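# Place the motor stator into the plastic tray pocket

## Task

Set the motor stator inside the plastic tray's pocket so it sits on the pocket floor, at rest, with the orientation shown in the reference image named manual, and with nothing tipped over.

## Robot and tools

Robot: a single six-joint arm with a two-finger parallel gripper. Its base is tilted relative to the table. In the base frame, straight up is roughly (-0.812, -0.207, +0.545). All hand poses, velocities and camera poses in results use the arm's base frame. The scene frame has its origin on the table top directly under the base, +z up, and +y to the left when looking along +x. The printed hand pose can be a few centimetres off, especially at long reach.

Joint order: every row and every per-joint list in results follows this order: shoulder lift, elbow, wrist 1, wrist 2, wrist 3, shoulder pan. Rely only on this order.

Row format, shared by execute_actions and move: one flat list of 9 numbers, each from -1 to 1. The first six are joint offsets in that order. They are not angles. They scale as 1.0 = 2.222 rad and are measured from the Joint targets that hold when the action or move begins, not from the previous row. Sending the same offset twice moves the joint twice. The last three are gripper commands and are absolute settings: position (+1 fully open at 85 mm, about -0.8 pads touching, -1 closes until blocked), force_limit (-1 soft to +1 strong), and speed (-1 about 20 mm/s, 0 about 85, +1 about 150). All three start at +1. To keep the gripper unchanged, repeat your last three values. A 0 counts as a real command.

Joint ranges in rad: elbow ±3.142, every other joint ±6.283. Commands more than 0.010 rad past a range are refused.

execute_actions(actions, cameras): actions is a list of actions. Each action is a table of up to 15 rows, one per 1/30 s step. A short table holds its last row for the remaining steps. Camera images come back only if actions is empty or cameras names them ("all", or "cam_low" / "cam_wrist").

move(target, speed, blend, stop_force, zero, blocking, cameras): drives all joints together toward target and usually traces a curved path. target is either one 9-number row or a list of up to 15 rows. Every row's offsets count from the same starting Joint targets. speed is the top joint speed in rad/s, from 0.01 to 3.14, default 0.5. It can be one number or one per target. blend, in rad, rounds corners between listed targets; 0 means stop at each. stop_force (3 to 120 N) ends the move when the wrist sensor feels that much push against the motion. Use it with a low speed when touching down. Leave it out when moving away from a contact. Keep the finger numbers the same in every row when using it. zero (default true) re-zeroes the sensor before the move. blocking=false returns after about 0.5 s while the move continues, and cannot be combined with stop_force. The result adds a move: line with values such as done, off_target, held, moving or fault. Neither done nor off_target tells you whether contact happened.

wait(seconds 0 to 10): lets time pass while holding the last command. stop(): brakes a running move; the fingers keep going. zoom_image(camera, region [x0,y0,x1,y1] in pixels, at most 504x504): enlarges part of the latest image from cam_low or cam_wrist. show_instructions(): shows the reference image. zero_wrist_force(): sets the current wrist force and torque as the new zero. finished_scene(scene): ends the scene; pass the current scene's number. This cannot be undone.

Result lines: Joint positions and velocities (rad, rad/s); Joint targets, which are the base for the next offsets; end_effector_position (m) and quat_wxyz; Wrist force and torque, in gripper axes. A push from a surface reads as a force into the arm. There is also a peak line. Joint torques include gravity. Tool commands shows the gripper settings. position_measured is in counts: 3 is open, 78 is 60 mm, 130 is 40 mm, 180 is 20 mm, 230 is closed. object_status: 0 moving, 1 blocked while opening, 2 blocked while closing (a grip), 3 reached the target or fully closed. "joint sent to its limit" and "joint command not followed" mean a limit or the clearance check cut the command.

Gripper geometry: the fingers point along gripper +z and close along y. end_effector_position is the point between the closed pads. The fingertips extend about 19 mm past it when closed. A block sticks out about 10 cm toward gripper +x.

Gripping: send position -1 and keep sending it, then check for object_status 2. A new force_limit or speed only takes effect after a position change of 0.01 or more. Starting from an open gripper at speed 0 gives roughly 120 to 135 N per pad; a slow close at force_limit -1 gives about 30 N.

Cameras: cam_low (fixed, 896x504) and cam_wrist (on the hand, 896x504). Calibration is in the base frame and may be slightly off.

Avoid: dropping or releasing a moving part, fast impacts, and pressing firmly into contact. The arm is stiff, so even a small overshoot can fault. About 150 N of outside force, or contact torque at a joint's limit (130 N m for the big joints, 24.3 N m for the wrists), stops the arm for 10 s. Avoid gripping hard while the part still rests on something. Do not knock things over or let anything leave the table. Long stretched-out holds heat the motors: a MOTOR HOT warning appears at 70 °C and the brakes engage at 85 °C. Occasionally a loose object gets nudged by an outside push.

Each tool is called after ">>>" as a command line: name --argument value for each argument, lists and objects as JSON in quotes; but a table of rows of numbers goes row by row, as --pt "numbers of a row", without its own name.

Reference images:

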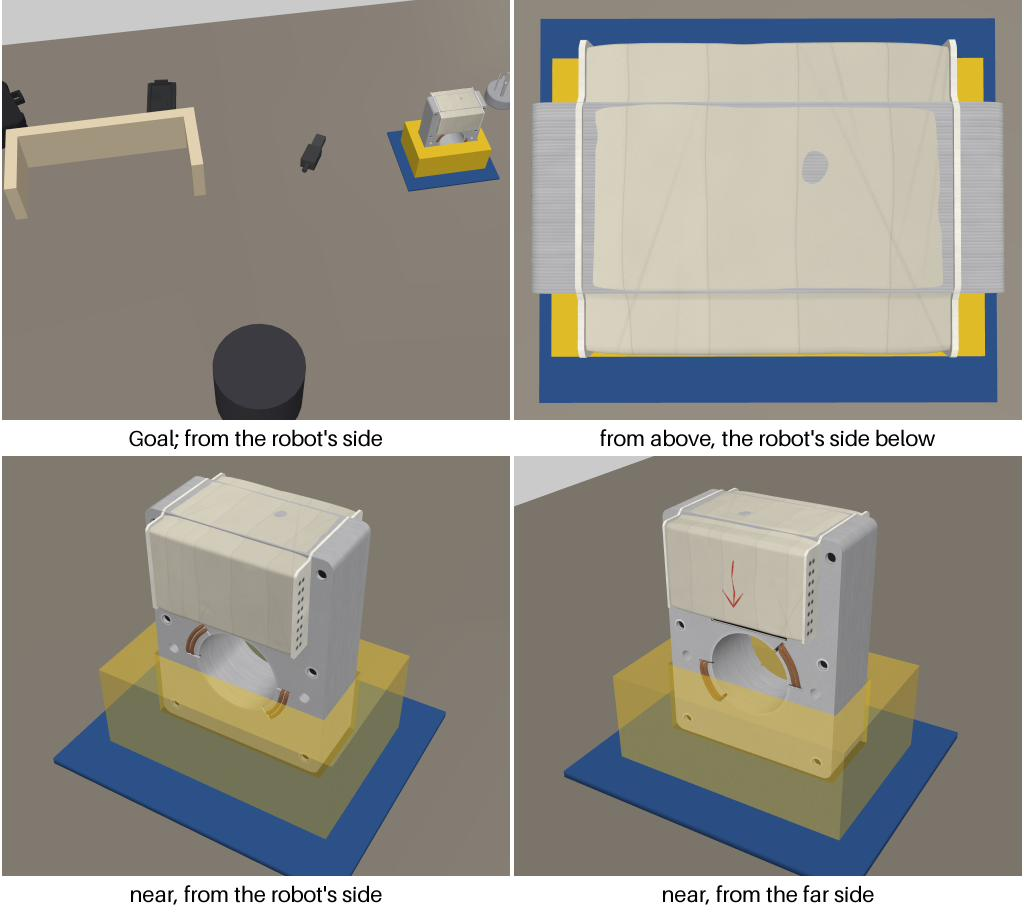

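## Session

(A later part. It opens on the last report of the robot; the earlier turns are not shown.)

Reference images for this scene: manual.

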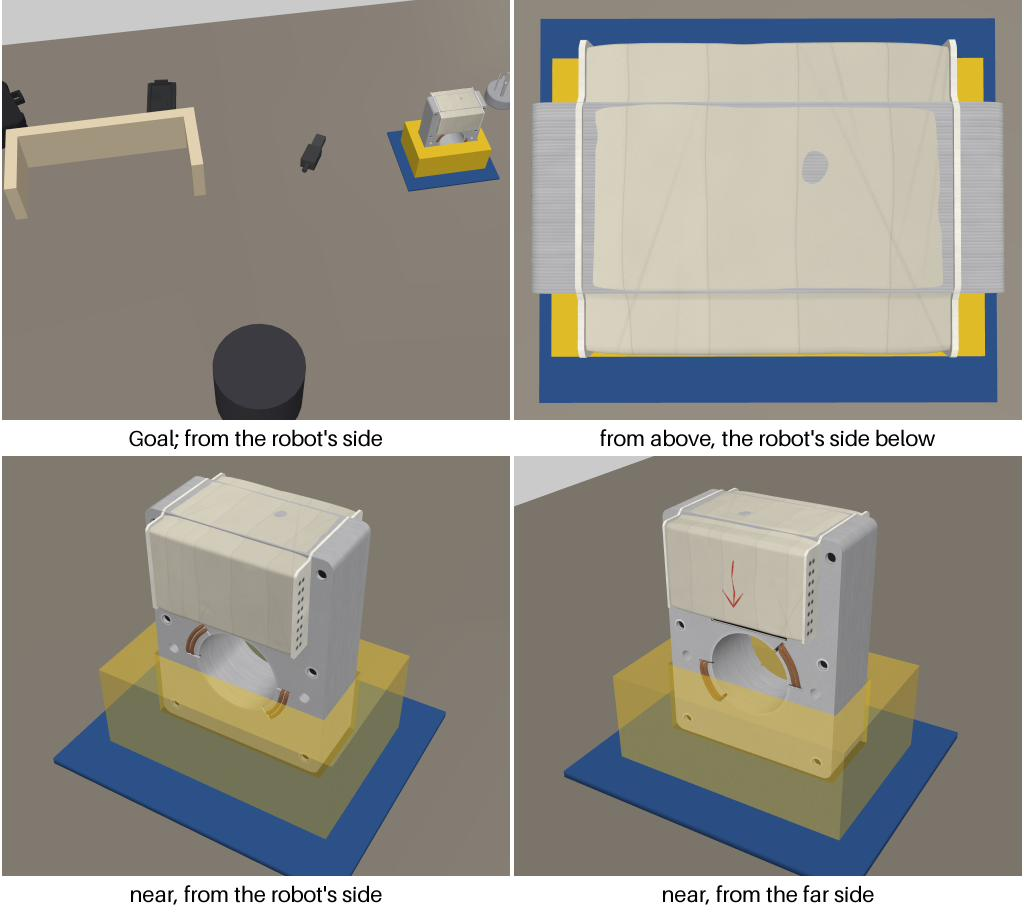

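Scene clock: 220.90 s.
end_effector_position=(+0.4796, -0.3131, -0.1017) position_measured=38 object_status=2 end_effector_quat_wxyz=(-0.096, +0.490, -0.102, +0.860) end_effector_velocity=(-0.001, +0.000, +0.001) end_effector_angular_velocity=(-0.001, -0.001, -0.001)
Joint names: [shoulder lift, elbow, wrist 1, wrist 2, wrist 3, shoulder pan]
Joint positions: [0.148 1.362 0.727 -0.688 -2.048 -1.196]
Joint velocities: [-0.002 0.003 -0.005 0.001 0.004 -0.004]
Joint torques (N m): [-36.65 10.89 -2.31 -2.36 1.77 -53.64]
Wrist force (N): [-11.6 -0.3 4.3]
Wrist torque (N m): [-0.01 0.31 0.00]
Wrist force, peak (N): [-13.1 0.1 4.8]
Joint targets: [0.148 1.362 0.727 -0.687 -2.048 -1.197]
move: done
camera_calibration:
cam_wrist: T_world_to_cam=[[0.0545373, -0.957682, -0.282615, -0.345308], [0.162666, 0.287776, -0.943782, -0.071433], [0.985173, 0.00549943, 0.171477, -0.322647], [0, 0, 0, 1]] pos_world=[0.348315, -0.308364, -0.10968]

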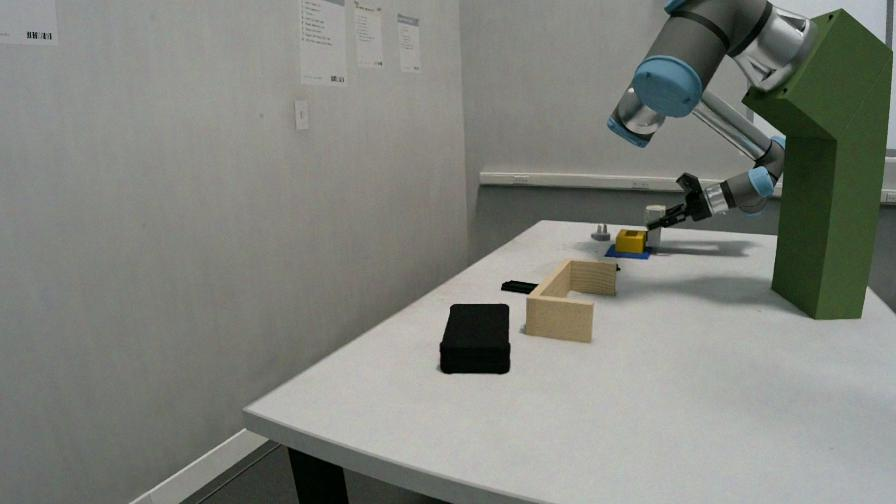

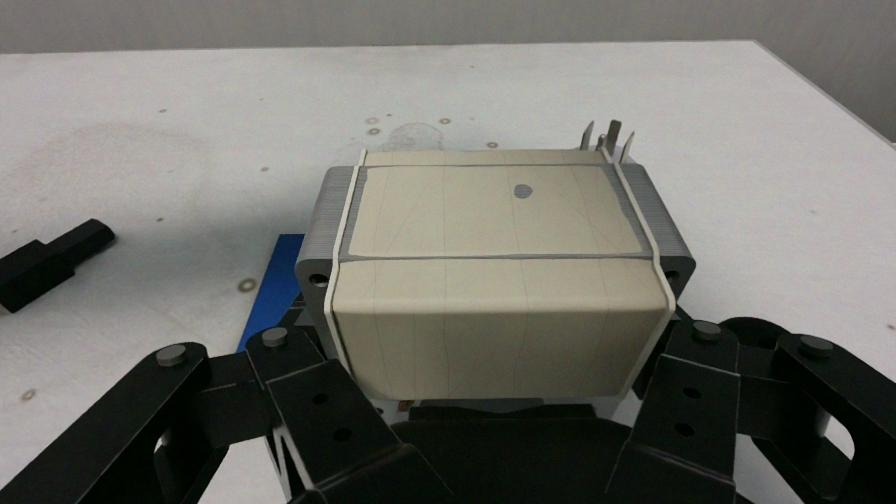

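>>> move --target '[-0.00719, 0.00251, 0.00977, -0.00352, -0.00666, 0.00557, -1, -0.2, -1]' --speed 0.015 --stop_force 3 --cameras '["all"]'

>>> zoom_image --camera "cam_low" --region '[606, 196, 676, 264]'

Scene clock: 229.17 s.
end_effector_position=(+0.4853, -0.3152, -0.0937) position_measured=38 object_status=2 end_effector_quat_wxyz=(-0.096, +0.490, -0.102, +0.861)
Joint names: [shoulder lift, elbow, wrist 1, wrist 2, wrist 3, shoulder pan]
Joint positions: [0.132 1.367 0.749 -0.695 -2.063 -1.184]
Joint torques (N m): [-16.77 5.02 -2.37 -4.46 1.03 -45.25]
Wrist force (N): [-11.8 0.1 4.3]
Wrist torque (N m): [0.04 0.33 0.10]
Wrist force, peak (N): [-11.9 -0.3 4.4]
Joint targets: [0.132 1.367 0.749 -0.695 -2.063 -1.184]
move: done
camera_calibration:
cam_wrist: T_world_to_cam=[[0.0546606, -0.957739, -0.282396, -0.345409], [0.162854, 0.287583, -0.943809, -0.0643353], [0.985135, 0.00559982, 0.171691, -0.329557], [0, 0, 0, 1]] pos_world=[0.354016, -0.310465, -0.10168]

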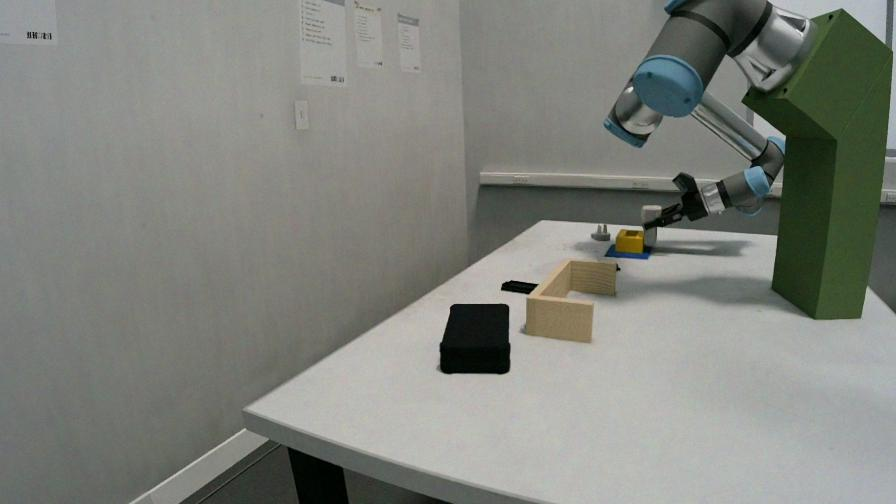

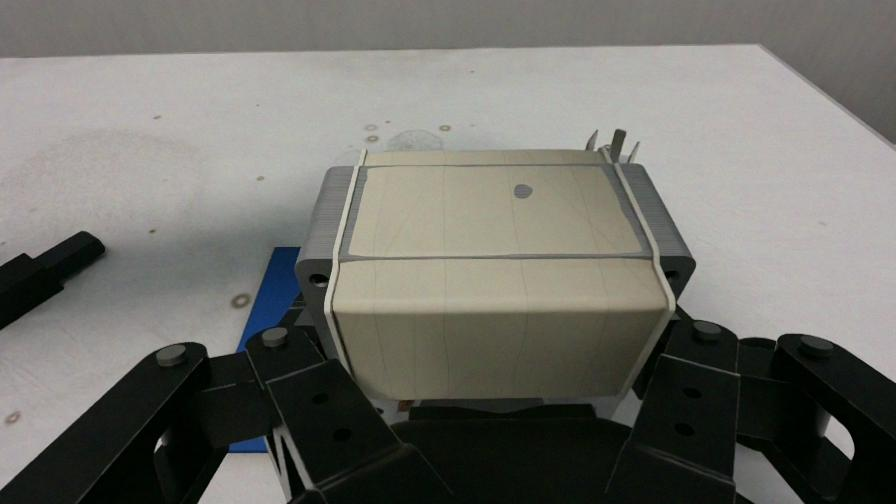

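Scaled by 7.200.

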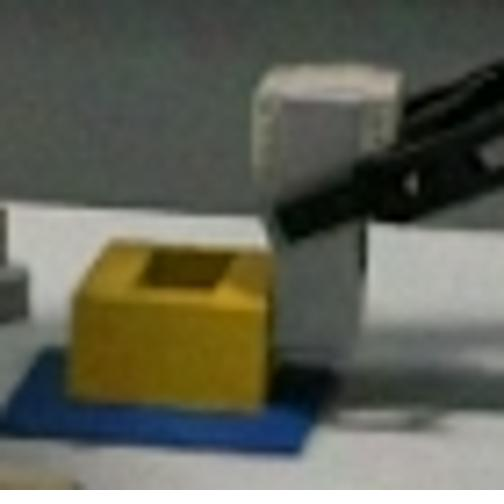

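>>> move --target '[-0.00431, 0.00150, 0.00586, -0.00211, -0.00400, 0.00334, -1, -0.2, -1]' --speed 0.012 --stop_force 3 --cameras '["all"]'

>>> zoom_image --camera "cam_low" --region '[606, 196, 676, 264]'

Scene clock: 231.77 s.
end_effector_position=(+0.4888, -0.3163, -0.0889) position_measured=38 object_status=2 end_effector_quat_wxyz=(-0.096, +0.490, -0.102, +0.861)
Joint names: [shoulder lift, elbow, wrist 1, wrist 2, wrist 3, shoulder pan]
Joint positions: [0.122 1.371 0.762 -0.7 -2.072 -1.177]
Joint torques (N m): [-22.04 6.5 -2.21 -4.97 0.77 -42.75]
Wrist force (N): [-11.7 -0.1 3.7]
Wrist torque (N m): [0.04 0.24 0.09]
Wrist force, peak (N): [-12.1 0.1 3.7]
Joint targets: [0.122 1.371 0.762 -0.700 -2.072 -1.177]
move: done
camera_calibration:
cam_wrist: T_world_to_cam=[[0.0547827, -0.957738, -0.282376, -0.34543], [0.162918, 0.287585, -0.943797, -0.0600352], [0.985117, 0.00569947, 0.171788, -0.333677], [0, 0, 0, 1]] pos_world=[0.357416, -0.311665, -0.0968805]

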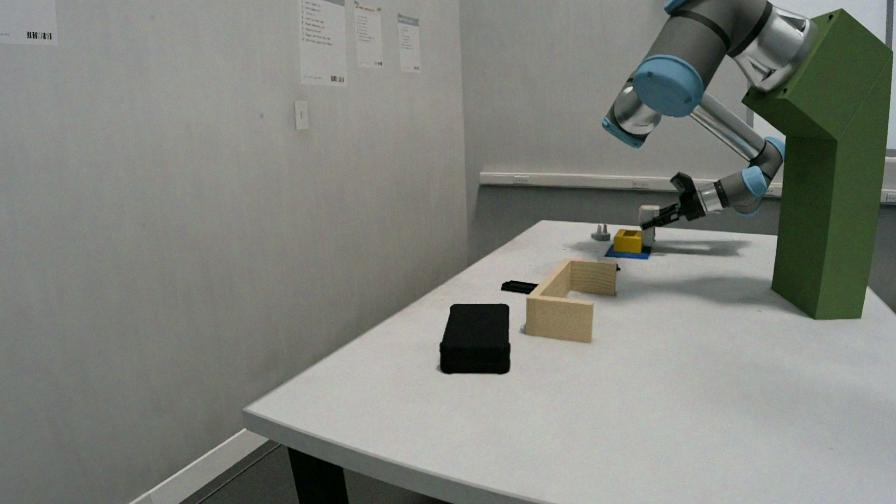

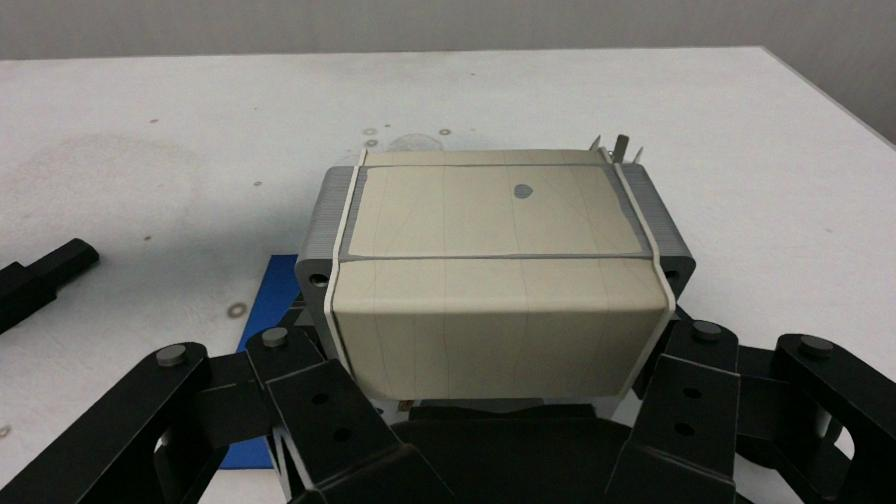

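Scaled by 7.200.

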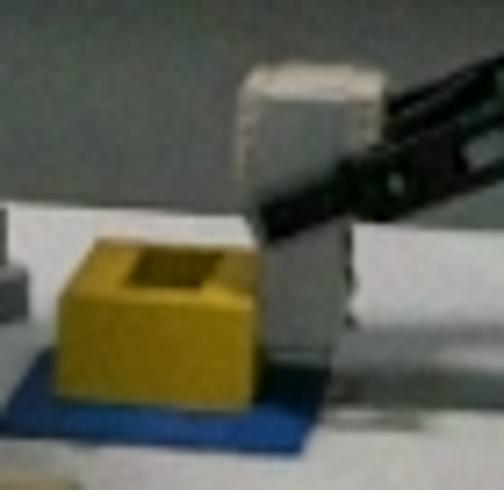

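>>> move --pt "0.00431 -0.0015 -0.00586 0.00211 0.00400 -0.00334 -1 -0.2 -1" --pt "-0.0285 0.0479 -0.0726 0.0291 0.0674 -0.0504 -1 -0.2 -1" --pt "-0.0671 0.0533 0.0071 0.0047 0.0089 -0.0074 -1 -0.2 -1" --speed '[0.03, 0.15, 0.15]' --blend '[0, 0.01, 0]' --cameras '["all"]'

>>> zoom_image --camera "cam_low" --region '[606, 186, 676, 264]'

Scene clock: 241.67 s.
end_effector_position=(+0.4891, -0.3337, -0.0257) position_measured=38 object_status=2 end_effector_quat_wxyz=(-0.096, +0.490, -0.102, +0.860)
Joint names: [shoulder lift, elbow, wrist 1, wrist 2, wrist 3, shoulder pan]
Joint positions: [-0.027 1.489 0.778 -0.69 -2.052 -1.193]
Joint torques (N m): [-14.91 2.96 -2.56 -2.31 1.62 -54.7]
Wrist force (N): [-11.6 -0.1 4.2]
Wrist torque (N m): [0.02 0.30 -0.04]
Wrist force, peak (N): [-12.9 -0.1 4.9]
Joint targets: [-0.027 1.489 0.778 -0.689 -2.052 -1.193]
move: done
camera_calibration:
cam_wrist: T_world_to_cam=[[0.0547536, -0.95768, -0.282578, -0.344247], [0.162702, 0.287777, -0.943776, 0.00469358], [0.985155, 0.00569904, 0.171574, -0.344849], [0, 0, 0, 1]] pos_world=[0.357815, -0.329064, -0.0336797]

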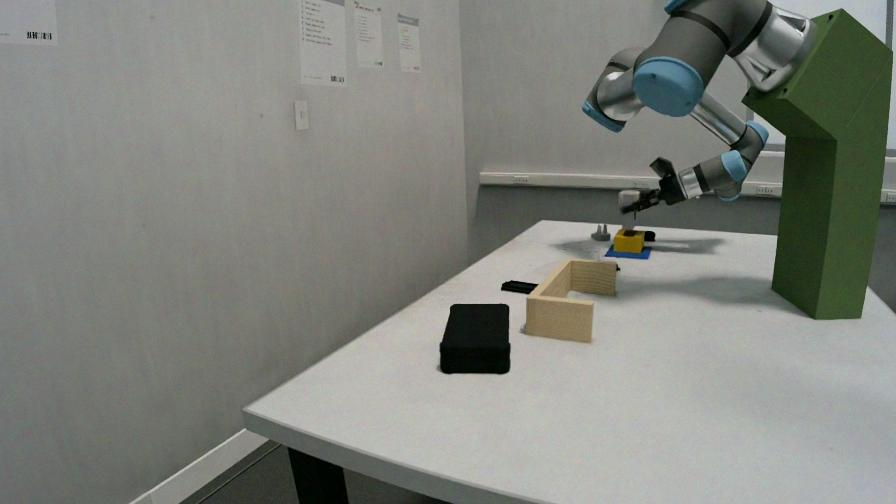

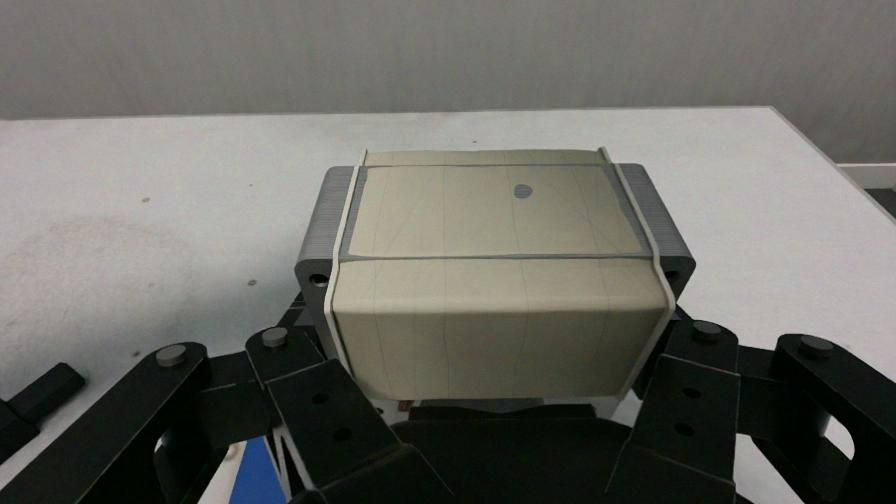

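Scaled by 6.462.

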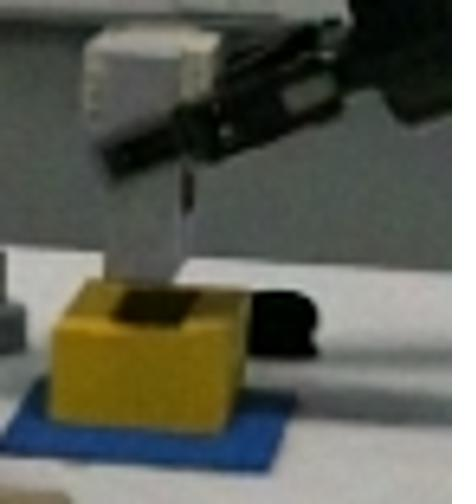

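>>> zoom_image --camera "cam_low" --region '[612, 216, 652, 256]'

Scaled by 12.600.

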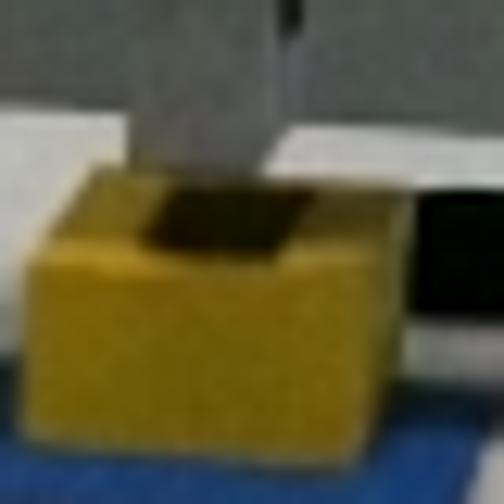

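>>> move --target '[0.01256, -0.01638, 0.01625, -0.00851, -0.01629, 0.01350, -1, -0.2, -1]' --speed 0.03 --stop_force 4 --cameras '["all"]'

>>> zoom_image --camera "cam_low" --region '[612, 206, 652, 256]'

Scene clock: 249.77 s.
end_effector_position=(+0.5004, -0.3303, -0.0352) position_measured=38 object_status=2 end_effector_quat_wxyz=(-0.096, +0.490, -0.102, +0.860)
Joint names: [shoulder lift, elbow, wrist 1, wrist 2, wrist 3, shoulder pan]
Joint positions: [0.001 1.453 0.814 -0.708 -2.088 -1.163]
Joint torques (N m): [-36.88 10.45 -2.92 -2.45 1.62 -54.68]
Wrist force (N): [-11.7 0.0 4.3]
Wrist torque (N m): [0.03 0.32 0.08]
Wrist force, peak (N): [-11.9 -0.1 4.5]
Joint targets: [0.001 1.453 0.814 -0.708 -2.088 -1.163]
move: done
camera_calibration:
cam_wrist: T_world_to_cam=[[0.054616, -0.957709, -0.282508, -0.344222], [0.162645, 0.287684, -0.943814, -0.00700558], [0.985172, 0.00559901, 0.171478, -0.354431], [0, 0, 0, 1]] pos_world=[0.369115, -0.325664, -0.04308]

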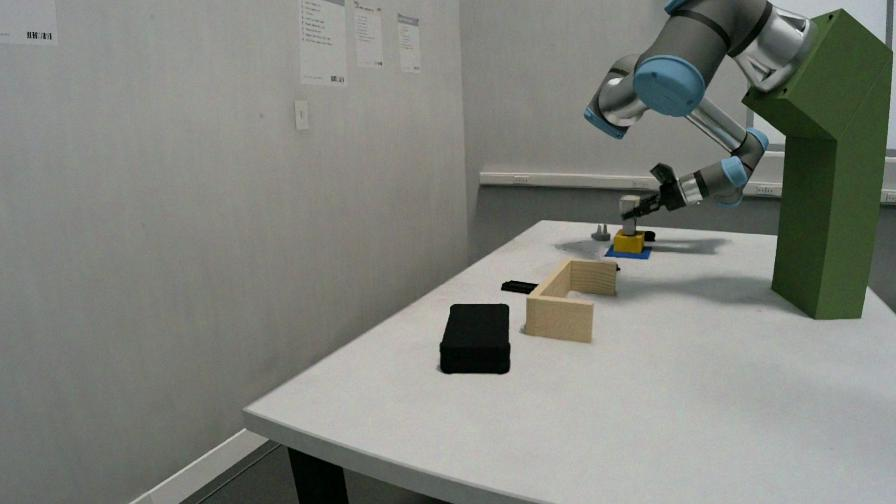

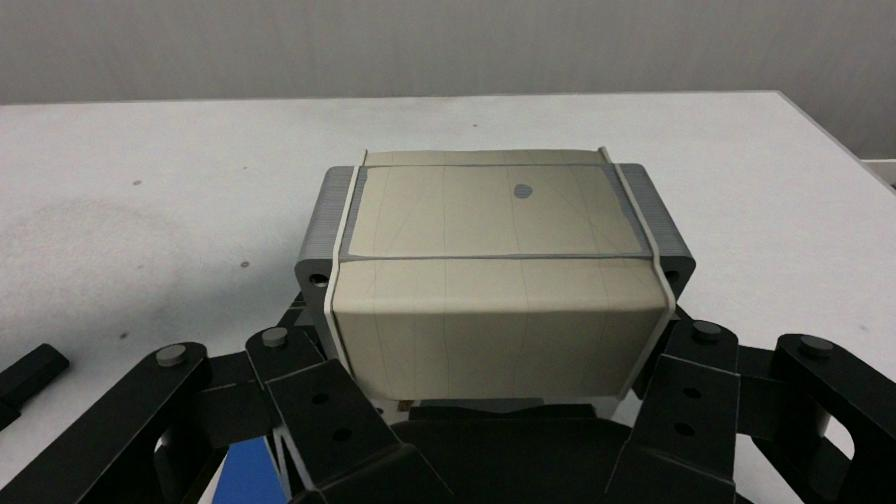

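Scaled by 10.080.

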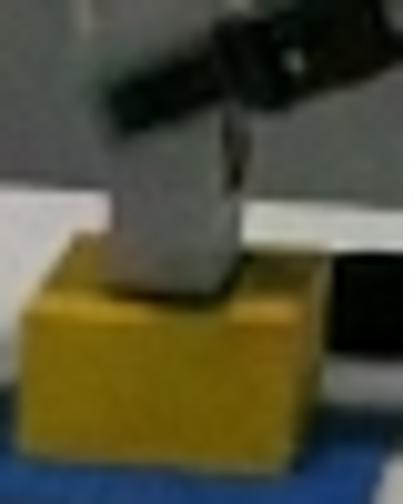

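>>> move --pt "0.0011 -0.0002 -0.0014 0.0005 0.0007 -0.0007 -1 -0.2 -1" --pt "0.0056 -0.0072 0.0055 -0.0032 -0.0054 0.0048 -1 -0.2 -1" --speed 0.01 --stop_force 4 --cameras '["all"]'

>>> zoom_image --camera "cam_low" --region '[612, 206, 652, 256]'

Scene clock: 253.73 s.
end_effector_position=(+0.4998, -0.3300, -0.0367) position_measured=38 object_status=2 end_effector_quat_wxyz=(-0.095, +0.490, -0.102, +0.860)
Joint names: [shoulder lift, elbow, wrist 1, wrist 2, wrist 3, shoulder pan]
Joint positions: [0.004 1.451 0.811 -0.708 -2.087 -1.164]
Joint torques (N m): [-35.47 10.05 -3.02 -1.84 1.8 -52.79]
Wrist force (N): [-8.1 0.6 2.9]
Wrist torque (N m): [-0.04 0.22 -0.11]
Wrist force, peak (N): [-11.7 0.1 4.5]
Joint targets: [0.004 1.451 0.811 -0.708 -2.087 -1.164]
move: contact; path passed 1 of 2 targets; the wrist 1 is farthest, 0.015 rad from its target
camera_calibration:
cam_wrist: T_world_to_cam=[[0.0545115, -0.957797, -0.28223, -0.344208], [0.162479, 0.287392, -0.943931, -0.00847889], [0.985205, 0.00559845, 0.171288, -0.353605], [0, 0, 0, 1]] pos_world=[0.368515, -0.325265, -0.044581]

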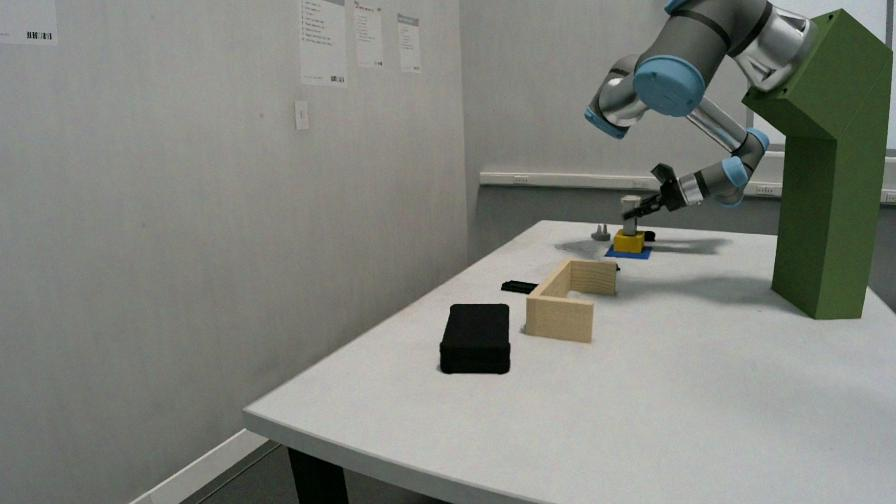

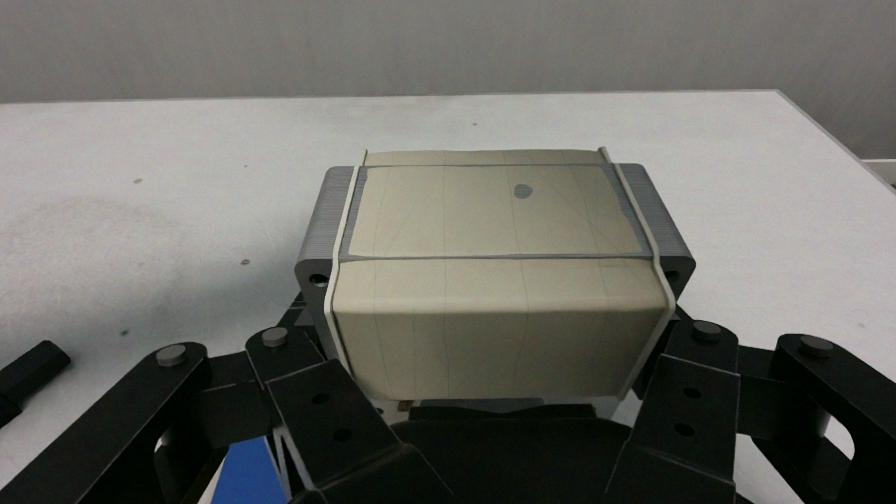

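Scaled by 10.080.

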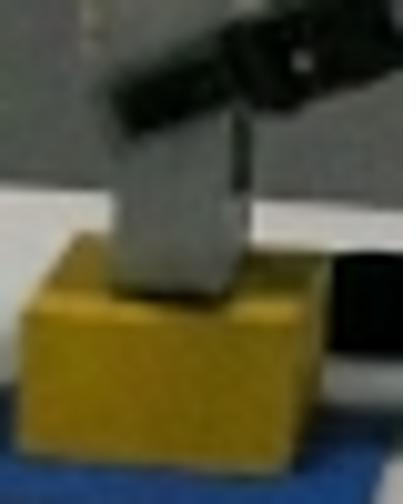

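>>> move --pt "-0.0015 0.0023 -0.0023 0.0012 0.0021 -0.0018 -1 -0.2 -1" --pt "-0.0025 0.0062 -0.0043 0.0005 0.0008 -0.0007 -1 -0.2 -1" --speed 0.02

>>> move --target '[0.0046, -0.0070, 0.0070, -0.0037, -0.0062, 0.0055, -1, -0.2, -1]' --speed 0.008 --stop_force 4 --cameras '["all"]'

>>> zoom_image --camera "cam_low" --region '[612, 206, 652, 256]'

Scene clock: 259.70 s.
end_effector_position=(+0.4981, -0.3273, -0.0348) position_measured=38 object_status=2 end_effector_quat_wxyz=(-0.095, +0.490, -0.102, +0.860)
Joint names: [shoulder lift, elbow, wrist 1, wrist 2, wrist 3, shoulder pan]
Joint positions: [-0.001 1.465 0.802 -0.707 -2.086 -1.166]
Joint torques (N m): [-33.76 2.42 -2.19 -6.19 -1.2 -34.25]
Wrist force (N): [-11.5 -0.1 4.2]
Wrist torque (N m): [0.01 0.28 0.09]
Wrist force, peak (N): [-11.9 0.2 4.1]
Joint targets: [-0.001 1.465 0.802 -0.706 -2.086 -1.166]
move: done

speed must be a number from 0.01 to 3.14 (rad/s); nothing of the call was run

Scaled by 10.080.
This view is cut from an older image: the scene may have changed since it was taken.

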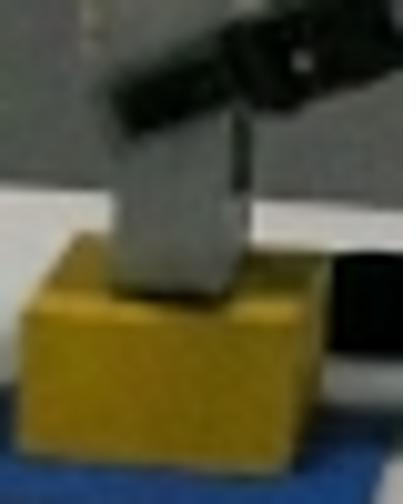

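>>> move --target '[0.0046, -0.0070, 0.0070, -0.0037, -0.0062, 0.0055, -1, -0.2, -1]' --speed 0.01 --stop_force 4 --cameras '["all"]'

>>> zoom_image --camera "cam_low" --region '[612, 206, 652, 256]'

Scene clock: 261.80 s.
end_effector_position=(+0.4997, -0.3271, -0.0359) position_measured=38 object_status=2 end_effector_quat_wxyz=(-0.095, +0.490, -0.102, +0.860)
Joint names: [shoulder lift, elbow, wrist 1, wrist 2, wrist 3, shoulder pan]
Joint positions: [0.002 1.46 0.807 -0.709 -2.09 -1.162]
Joint torques (N m): [-35.99 11.41 -2.92 -1.83 1.89 -52.94]
Wrist force (N): [-7.8 0.7 2.8]
Wrist torque (N m): [-0.04 0.18 -0.08]
Wrist force, peak (N): [-11.8 0.1 4.2]
Joint targets: [0.002 1.460 0.807 -0.709 -2.090 -1.162]
move: contact; the wrist 1 is farthest, 0.011 rad from its target
camera_calibration:
cam_wrist: T_world_to_cam=[[0.0545214, -0.957828, -0.282123, -0.341203], [0.16258, 0.287289, -0.943945, -0.00859587], [0.985188, 0.00559766, 0.171387, -0.353551], [0, 0, 0, 1]] pos_world=[0.368315, -0.322365, -0.0437814]

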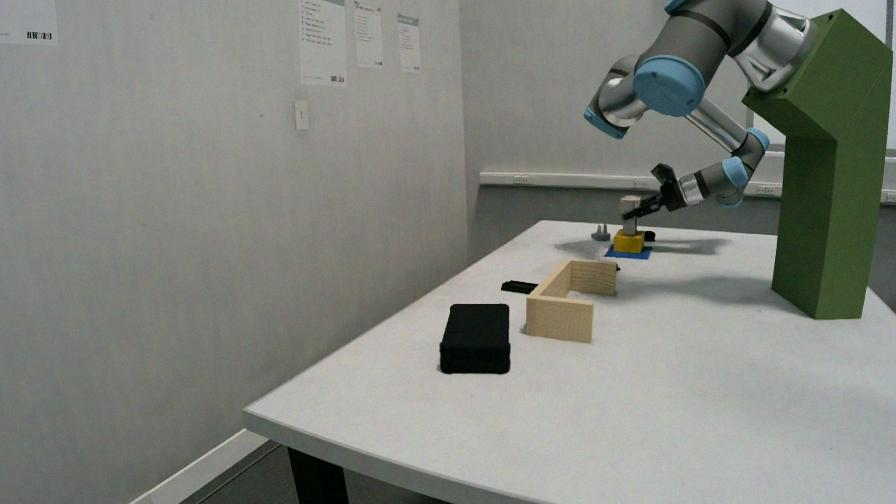

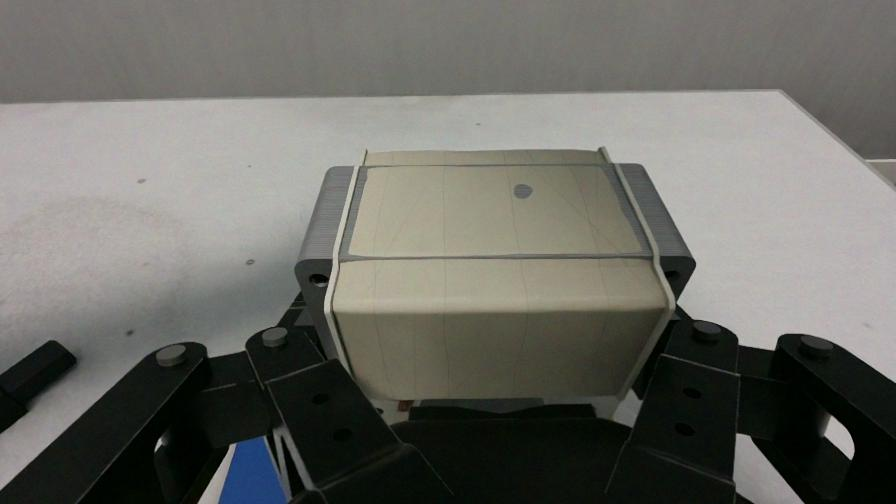

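Scaled by 10.080.

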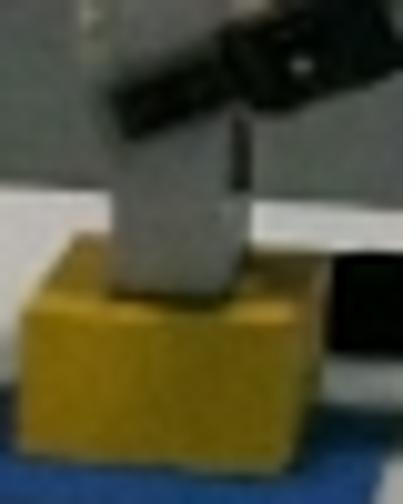

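>>> move --pt "-0.0015 0.0023 -0.0023 0.0012 0.0021 -0.0018 -1 -0.2 -1" --pt "-0.0025 0.0050 -0.0032 0.0005 0.0009 -0.0009 -1 -0.2 -1" --speed 0.02

>>> move --target '[0.0046, -0.0070, 0.0070, -0.0037, -0.0062, 0.0055, -1, -0.2, -1]' --speed 0.01 --stop_force 4

Scene clock: 265.33 s.
end_effector_position=(+0.4981, -0.3256, -0.0339) position_measured=38 object_status=2 end_effector_quat_wxyz=(-0.095, +0.490, -0.102, +0.860)
Joint names: [shoulder lift, elbow, wrist 1, wrist 2, wrist 3, shoulder pan]
Joint positions: [-0.004 1.471 0.8 -0.708 -2.088 -1.164]
Joint torques (N m): [-32.26 2.09 -2.57 -6.03 -0.88 -34.24]
Wrist force (N): [-11.5 0.1 4.2]
Wrist torque (N m): [0.05 0.29 0.09]
Wrist force, peak (N): [-11.6 0.1 4.4]
Joint targets: [-0.004 1.471 0.800 -0.708 -2.088 -1.164]
move: done

Scene clock: 267.47 s.
end_effector_position=(+0.5029, -0.3247, -0.0371) position_measured=38 object_status=2 end_effector_quat_wxyz=(-0.095, +0.490, -0.102, +0.861)
Joint names: [shoulder lift, elbow, wrist 1, wrist 2, wrist 3, shoulder pan]
Joint positions: [0.007 1.455 0.815 -0.716 -2.102 -1.151]
Joint torques (N m): [-25.79 5.98 -1.4 -4.54 0.86 -44.81]
Wrist force (N): [-11.6 0.0 4.2]
Wrist torque (N m): [0.02 0.29 0.08]
Wrist force, peak (N): [-11.8 0.0 4.2]
Joint targets: [0.007 1.455 0.815 -0.716 -2.102 -1.151]
move: done

>>> move --target '[0.0267, -0.0415, 0.0422, -0.0222, -0.0361, 0.0328, -1, -0.2, -1]' --speed 0.015 --stop_force 6 --cameras '["all"]'

>>> zoom_image --camera "cam_low" --region '[606, 206, 656, 256]'

Scene clock: 276.60 s.
end_effector_position=(+0.5254, -0.3196, -0.0520) position_measured=38 object_status=2 end_effector_quat_wxyz=(-0.096, +0.490, -0.103, +0.861)
Joint names: [shoulder lift, elbow, wrist 1, wrist 2, wrist 3, shoulder pan]
Joint positions: [0.053 1.383 0.889 -0.755 -2.165 -1.095]
Joint torques (N m): [-34.83 10.47 -2.77 -1.94 1.67 -52.33]
Wrist force (N): [-5.3 -2.1 1.3]
Wrist torque (N m): [0.05 0.08 0.13]
Wrist force, peak (N): [-11.9 0.0 4.6]
Joint targets: [0.053 1.383 0.889 -0.755 -2.165 -1.095]
move: contact; the elbow is farthest, 0.020 rad from its target
camera_calibration:
cam_wrist: T_world_to_cam=[[0.054344, -0.957496, -0.28328, -0.339915], [0.163337, 0.288402, -0.943475, -0.030249], [0.985072, 0.00500208, 0.172068, -0.376323], [0, 0, 0, 1]] pos_world=[0.394118, -0.314862, -0.0600773]

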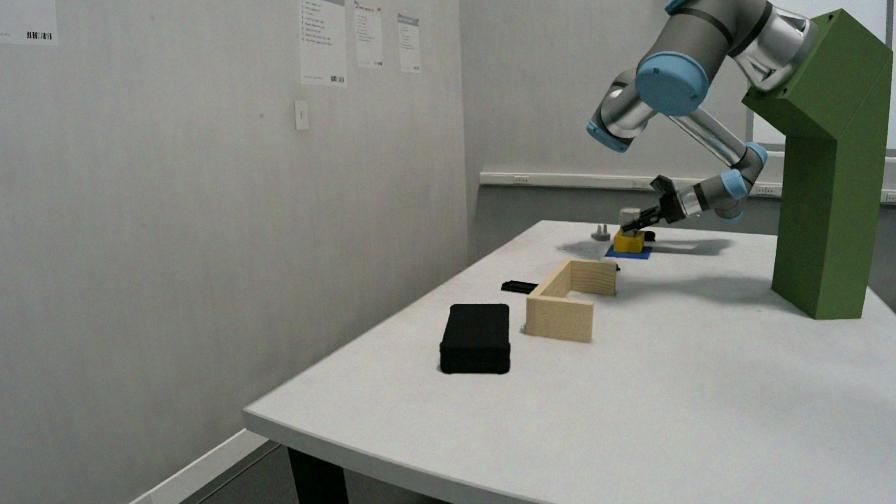

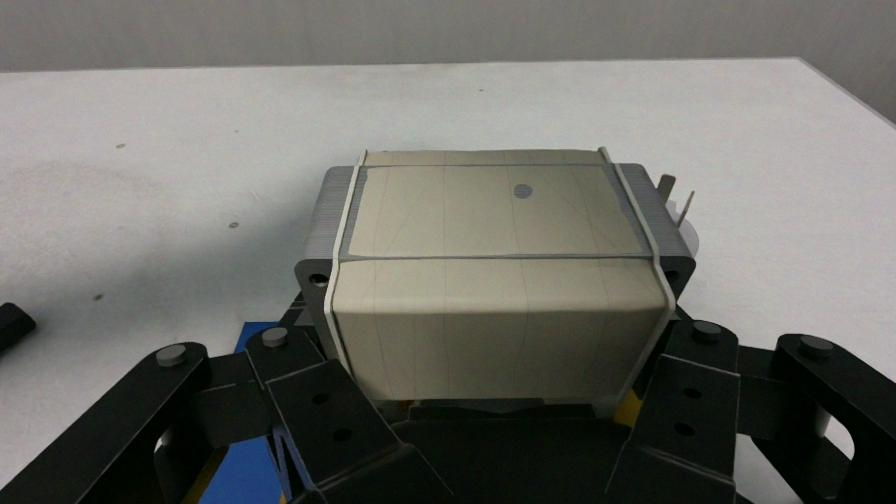

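Scaled by 10.080.

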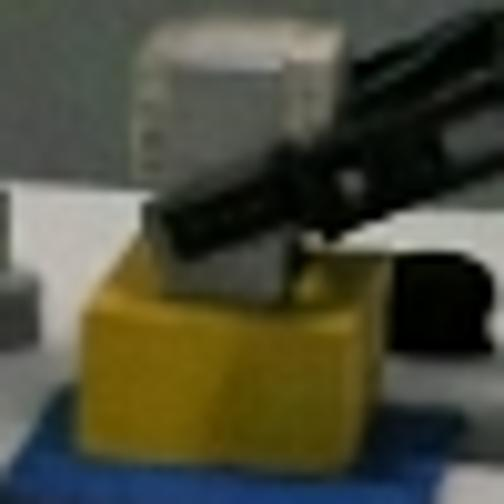

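>>> move --target '[0.0015, -0.0023, 0.0023, -0.0012, -0.0020, 0.0018, -1, -0.2, -1]' --speed 0.01 --stop_force 10

Scene clock: 278.77 s.
end_effector_position=(+0.5256, -0.3196, -0.0521) position_measured=38 object_status=2 end_effector_quat_wxyz=(-0.096, +0.490, -0.103, +0.861)
Joint names: [shoulder lift, elbow, wrist 1, wrist 2, wrist 3, shoulder pan]
Joint positions: [0.053 1.382 0.889 -0.756 -2.165 -1.094]
Joint torques (N m): [-33.47 9.67 -1.46 -0.26 1.36 -48.35]
Wrist force (N): [5.5 -5.8 -6.1]
Wrist torque (N m): [0.13 -0.37 0.44]
Wrist force, peak (N): [11.4 -8.1 -9.9]
Joint targets: [0.053 1.382 0.889 -0.756 -2.165 -1.094]
move: contact

>>> move --pt "-0.0016 0.0025 -0.0026 0.0014 0.0022 -0.0020 -1 -0.2 -1" --pt "-0.0083 0.0408 -0.0248 -0.0056 -0.0099 0.0091 -1 -0.2 -1" --speed '[0.02, 0.03]' --cameras '["all"]'

>>> zoom_image --camera "cam_low" --region '[606, 206, 656, 266]'

Scene clock: 286.97 s.
end_effector_position=(+0.5191, -0.2897, -0.0463) position_measured=38 object_status=2 end_effector_quat_wxyz=(-0.096, +0.490, -0.103, +0.860)
Joint names: [shoulder lift, elbow, wrist 1, wrist 2, wrist 3, shoulder pan]
Joint positions: [0.035 1.473 0.834 -0.768 -2.187 -1.074]
Joint torques (N m): [-29.78 -4.59 -1.86 -5.39 -0.43 -36.14]
Wrist force (N): [-11.9 0.6 4.5]
Wrist torque (N m): [0.02 0.32 0.04]
Wrist force, peak (N): [-12.1 0.9 4.7]
Joint targets: [0.035 1.473 0.834 -0.768 -2.187 -1.074]
move: done
camera_calibration:
cam_wrist: T_world_to_cam=[[0.0542781, -0.957412, -0.283576, -0.309305], [0.161575, 0.288674, -0.943695, -0.0314023], [0.985367, 0.00540322, 0.170362, -0.371384], [0, 0, 0, 1]] pos_world=[0.387812, -0.285061, -0.054076]

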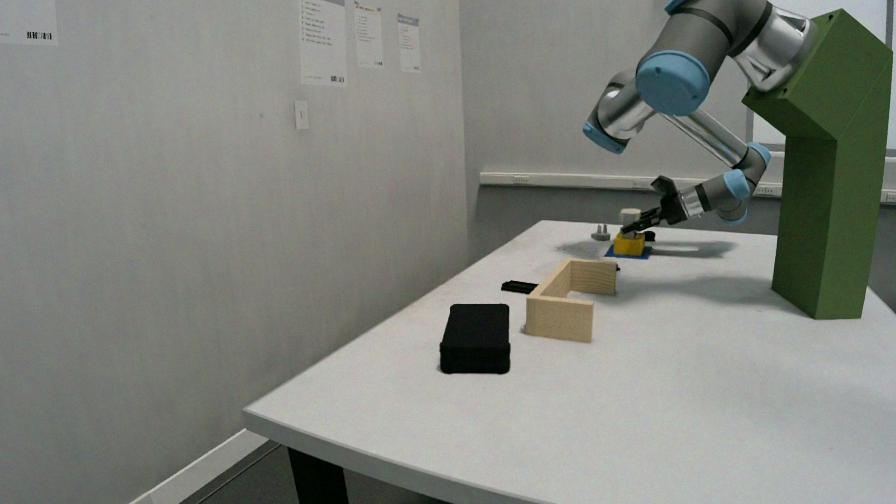

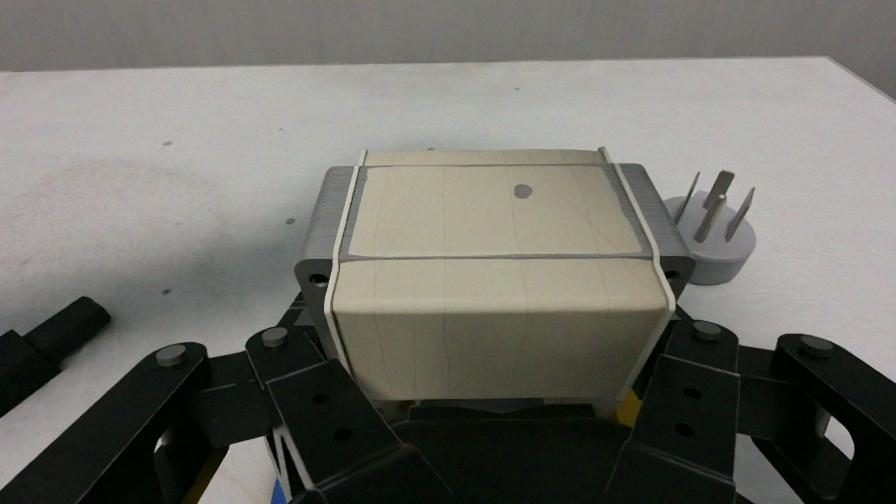

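Scaled by 8.400.

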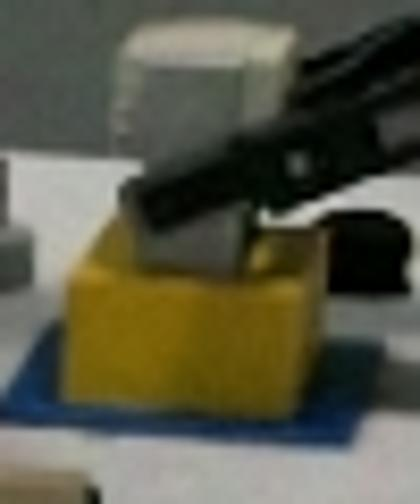

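>>> move --target '[0.0030, -0.0046, 0.0047, -0.0025, -0.0040, 0.0036, -1, -0.2, -1]' --speed 0.01 --stop_force 4

Scene clock: 289.23 s.
end_effector_position=(+0.5208, -0.2895, -0.0475) position_measured=38 object_status=2 end_effector_quat_wxyz=(-0.096, +0.490, -0.103, +0.860)
Joint names: [shoulder lift, elbow, wrist 1, wrist 2, wrist 3, shoulder pan]
Joint positions: [0.038 1.468 0.84 -0.771 -2.192 -1.07]
Joint torques (N m): [-33.72 11.61 -3.09 -1.94 1.72 -49.85]
Wrist force (N): [-6.6 -1.9 1.9]
Wrist torque (N m): [0.00 0.16 0.08]
Wrist force, peak (N): [-12.0 -0.2 4.5]
Joint targets: [0.038 1.468 0.840 -0.771 -2.192 -1.070]
move: contact

>>> execute_actions --actions '[[[0,0,0,0,0,0,1,-1,-0.8]],[[0,0,0,0,0,0,1,-1,-0.8]]]' --cameras '["all"]'

Scene clock: 291.40 s.
end_effector_position=(+0.5207, -0.2895, -0.0475) position_measured=3 object_status=3 end_effector_quat_wxyz=(-0.096, +0.490, -0.103, +0.860)
Joint names: [shoulder lift, elbow, wrist 1, wrist 2, wrist 3, shoulder pan]
Joint positions: [0.038 1.468 0.84 -0.771 -2.192 -1.07]
Joint torques (N m): [-21.58 11.71 -0.26 -4.02 1.8 -29.6]
Wrist force (N): [-0.2 -0.1 -0.1]
Wrist torque (N m): [0.03 0.00 0.08]
Wrist force, peak (N): [-7.1 -1.9 2.0]
Joint targets: [0.038 1.468 0.840 -0.771 -2.192 -1.070]
Step readings (joint positions):
0: [0.038 1.468 0.840 -0.771 -2.192 -1.070]
1: [0.038 1.468 0.840 -0.771 -2.192 -1.070]
2: [0.038 1.468 0.840 -0.771 -2.192 -1.070]
4: [0.038 1.468 0.840 -0.771 -2.192 -1.070]
8: [0.038 1.468 0.840 -0.771 -2.192 -1.070]
15: [0.038 1.468 0.840 -0.771 -2.192 -1.070]
16: [0.038 1.468 0.840 -0.771 -2.192 -1.070]
17: [0.038 1.468 0.840 -0.771 -2.192 -1.070]
19: [0.038 1.468 0.840 -0.771 -2.192 -1.070]
23: [0.038 1.468 0.840 -0.771 -2.192 -1.070]
30: [0.038 1.468 0.840 -0.771 -2.192 -1.070]
camera_calibration:
cam_wrist: T_world_to_cam=[[0.0539417, -0.957411, -0.283646, -0.309317], [0.161473, 0.288685, -0.943709, -0.0328378], [0.985402, 0.005104, 0.170168, -0.372868], [0, 0, 0, 1]] pos_world=[0.389412, -0.284761, -0.0552758]

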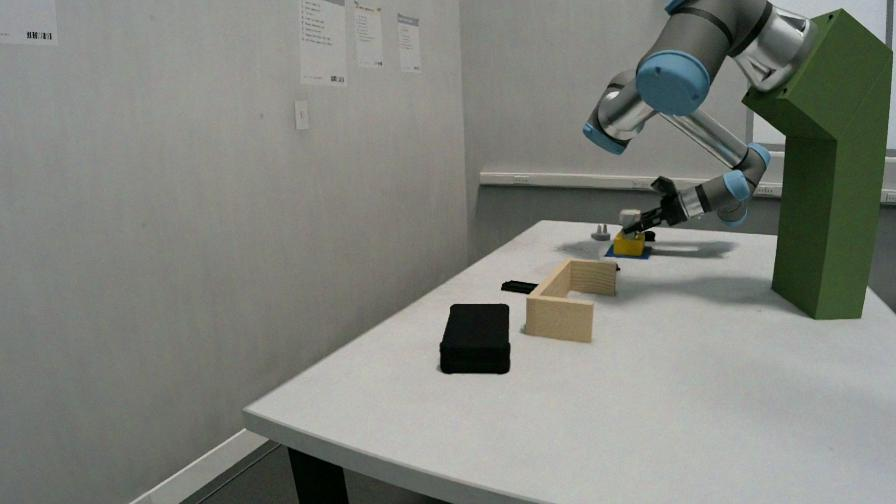

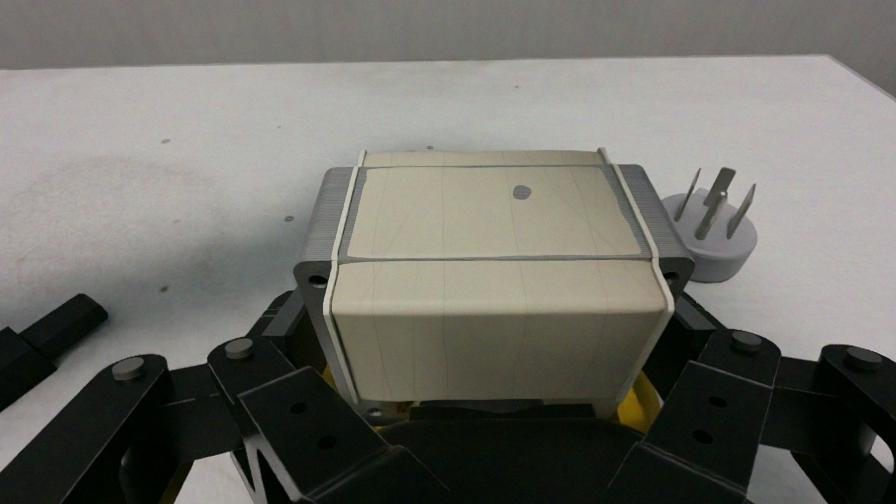

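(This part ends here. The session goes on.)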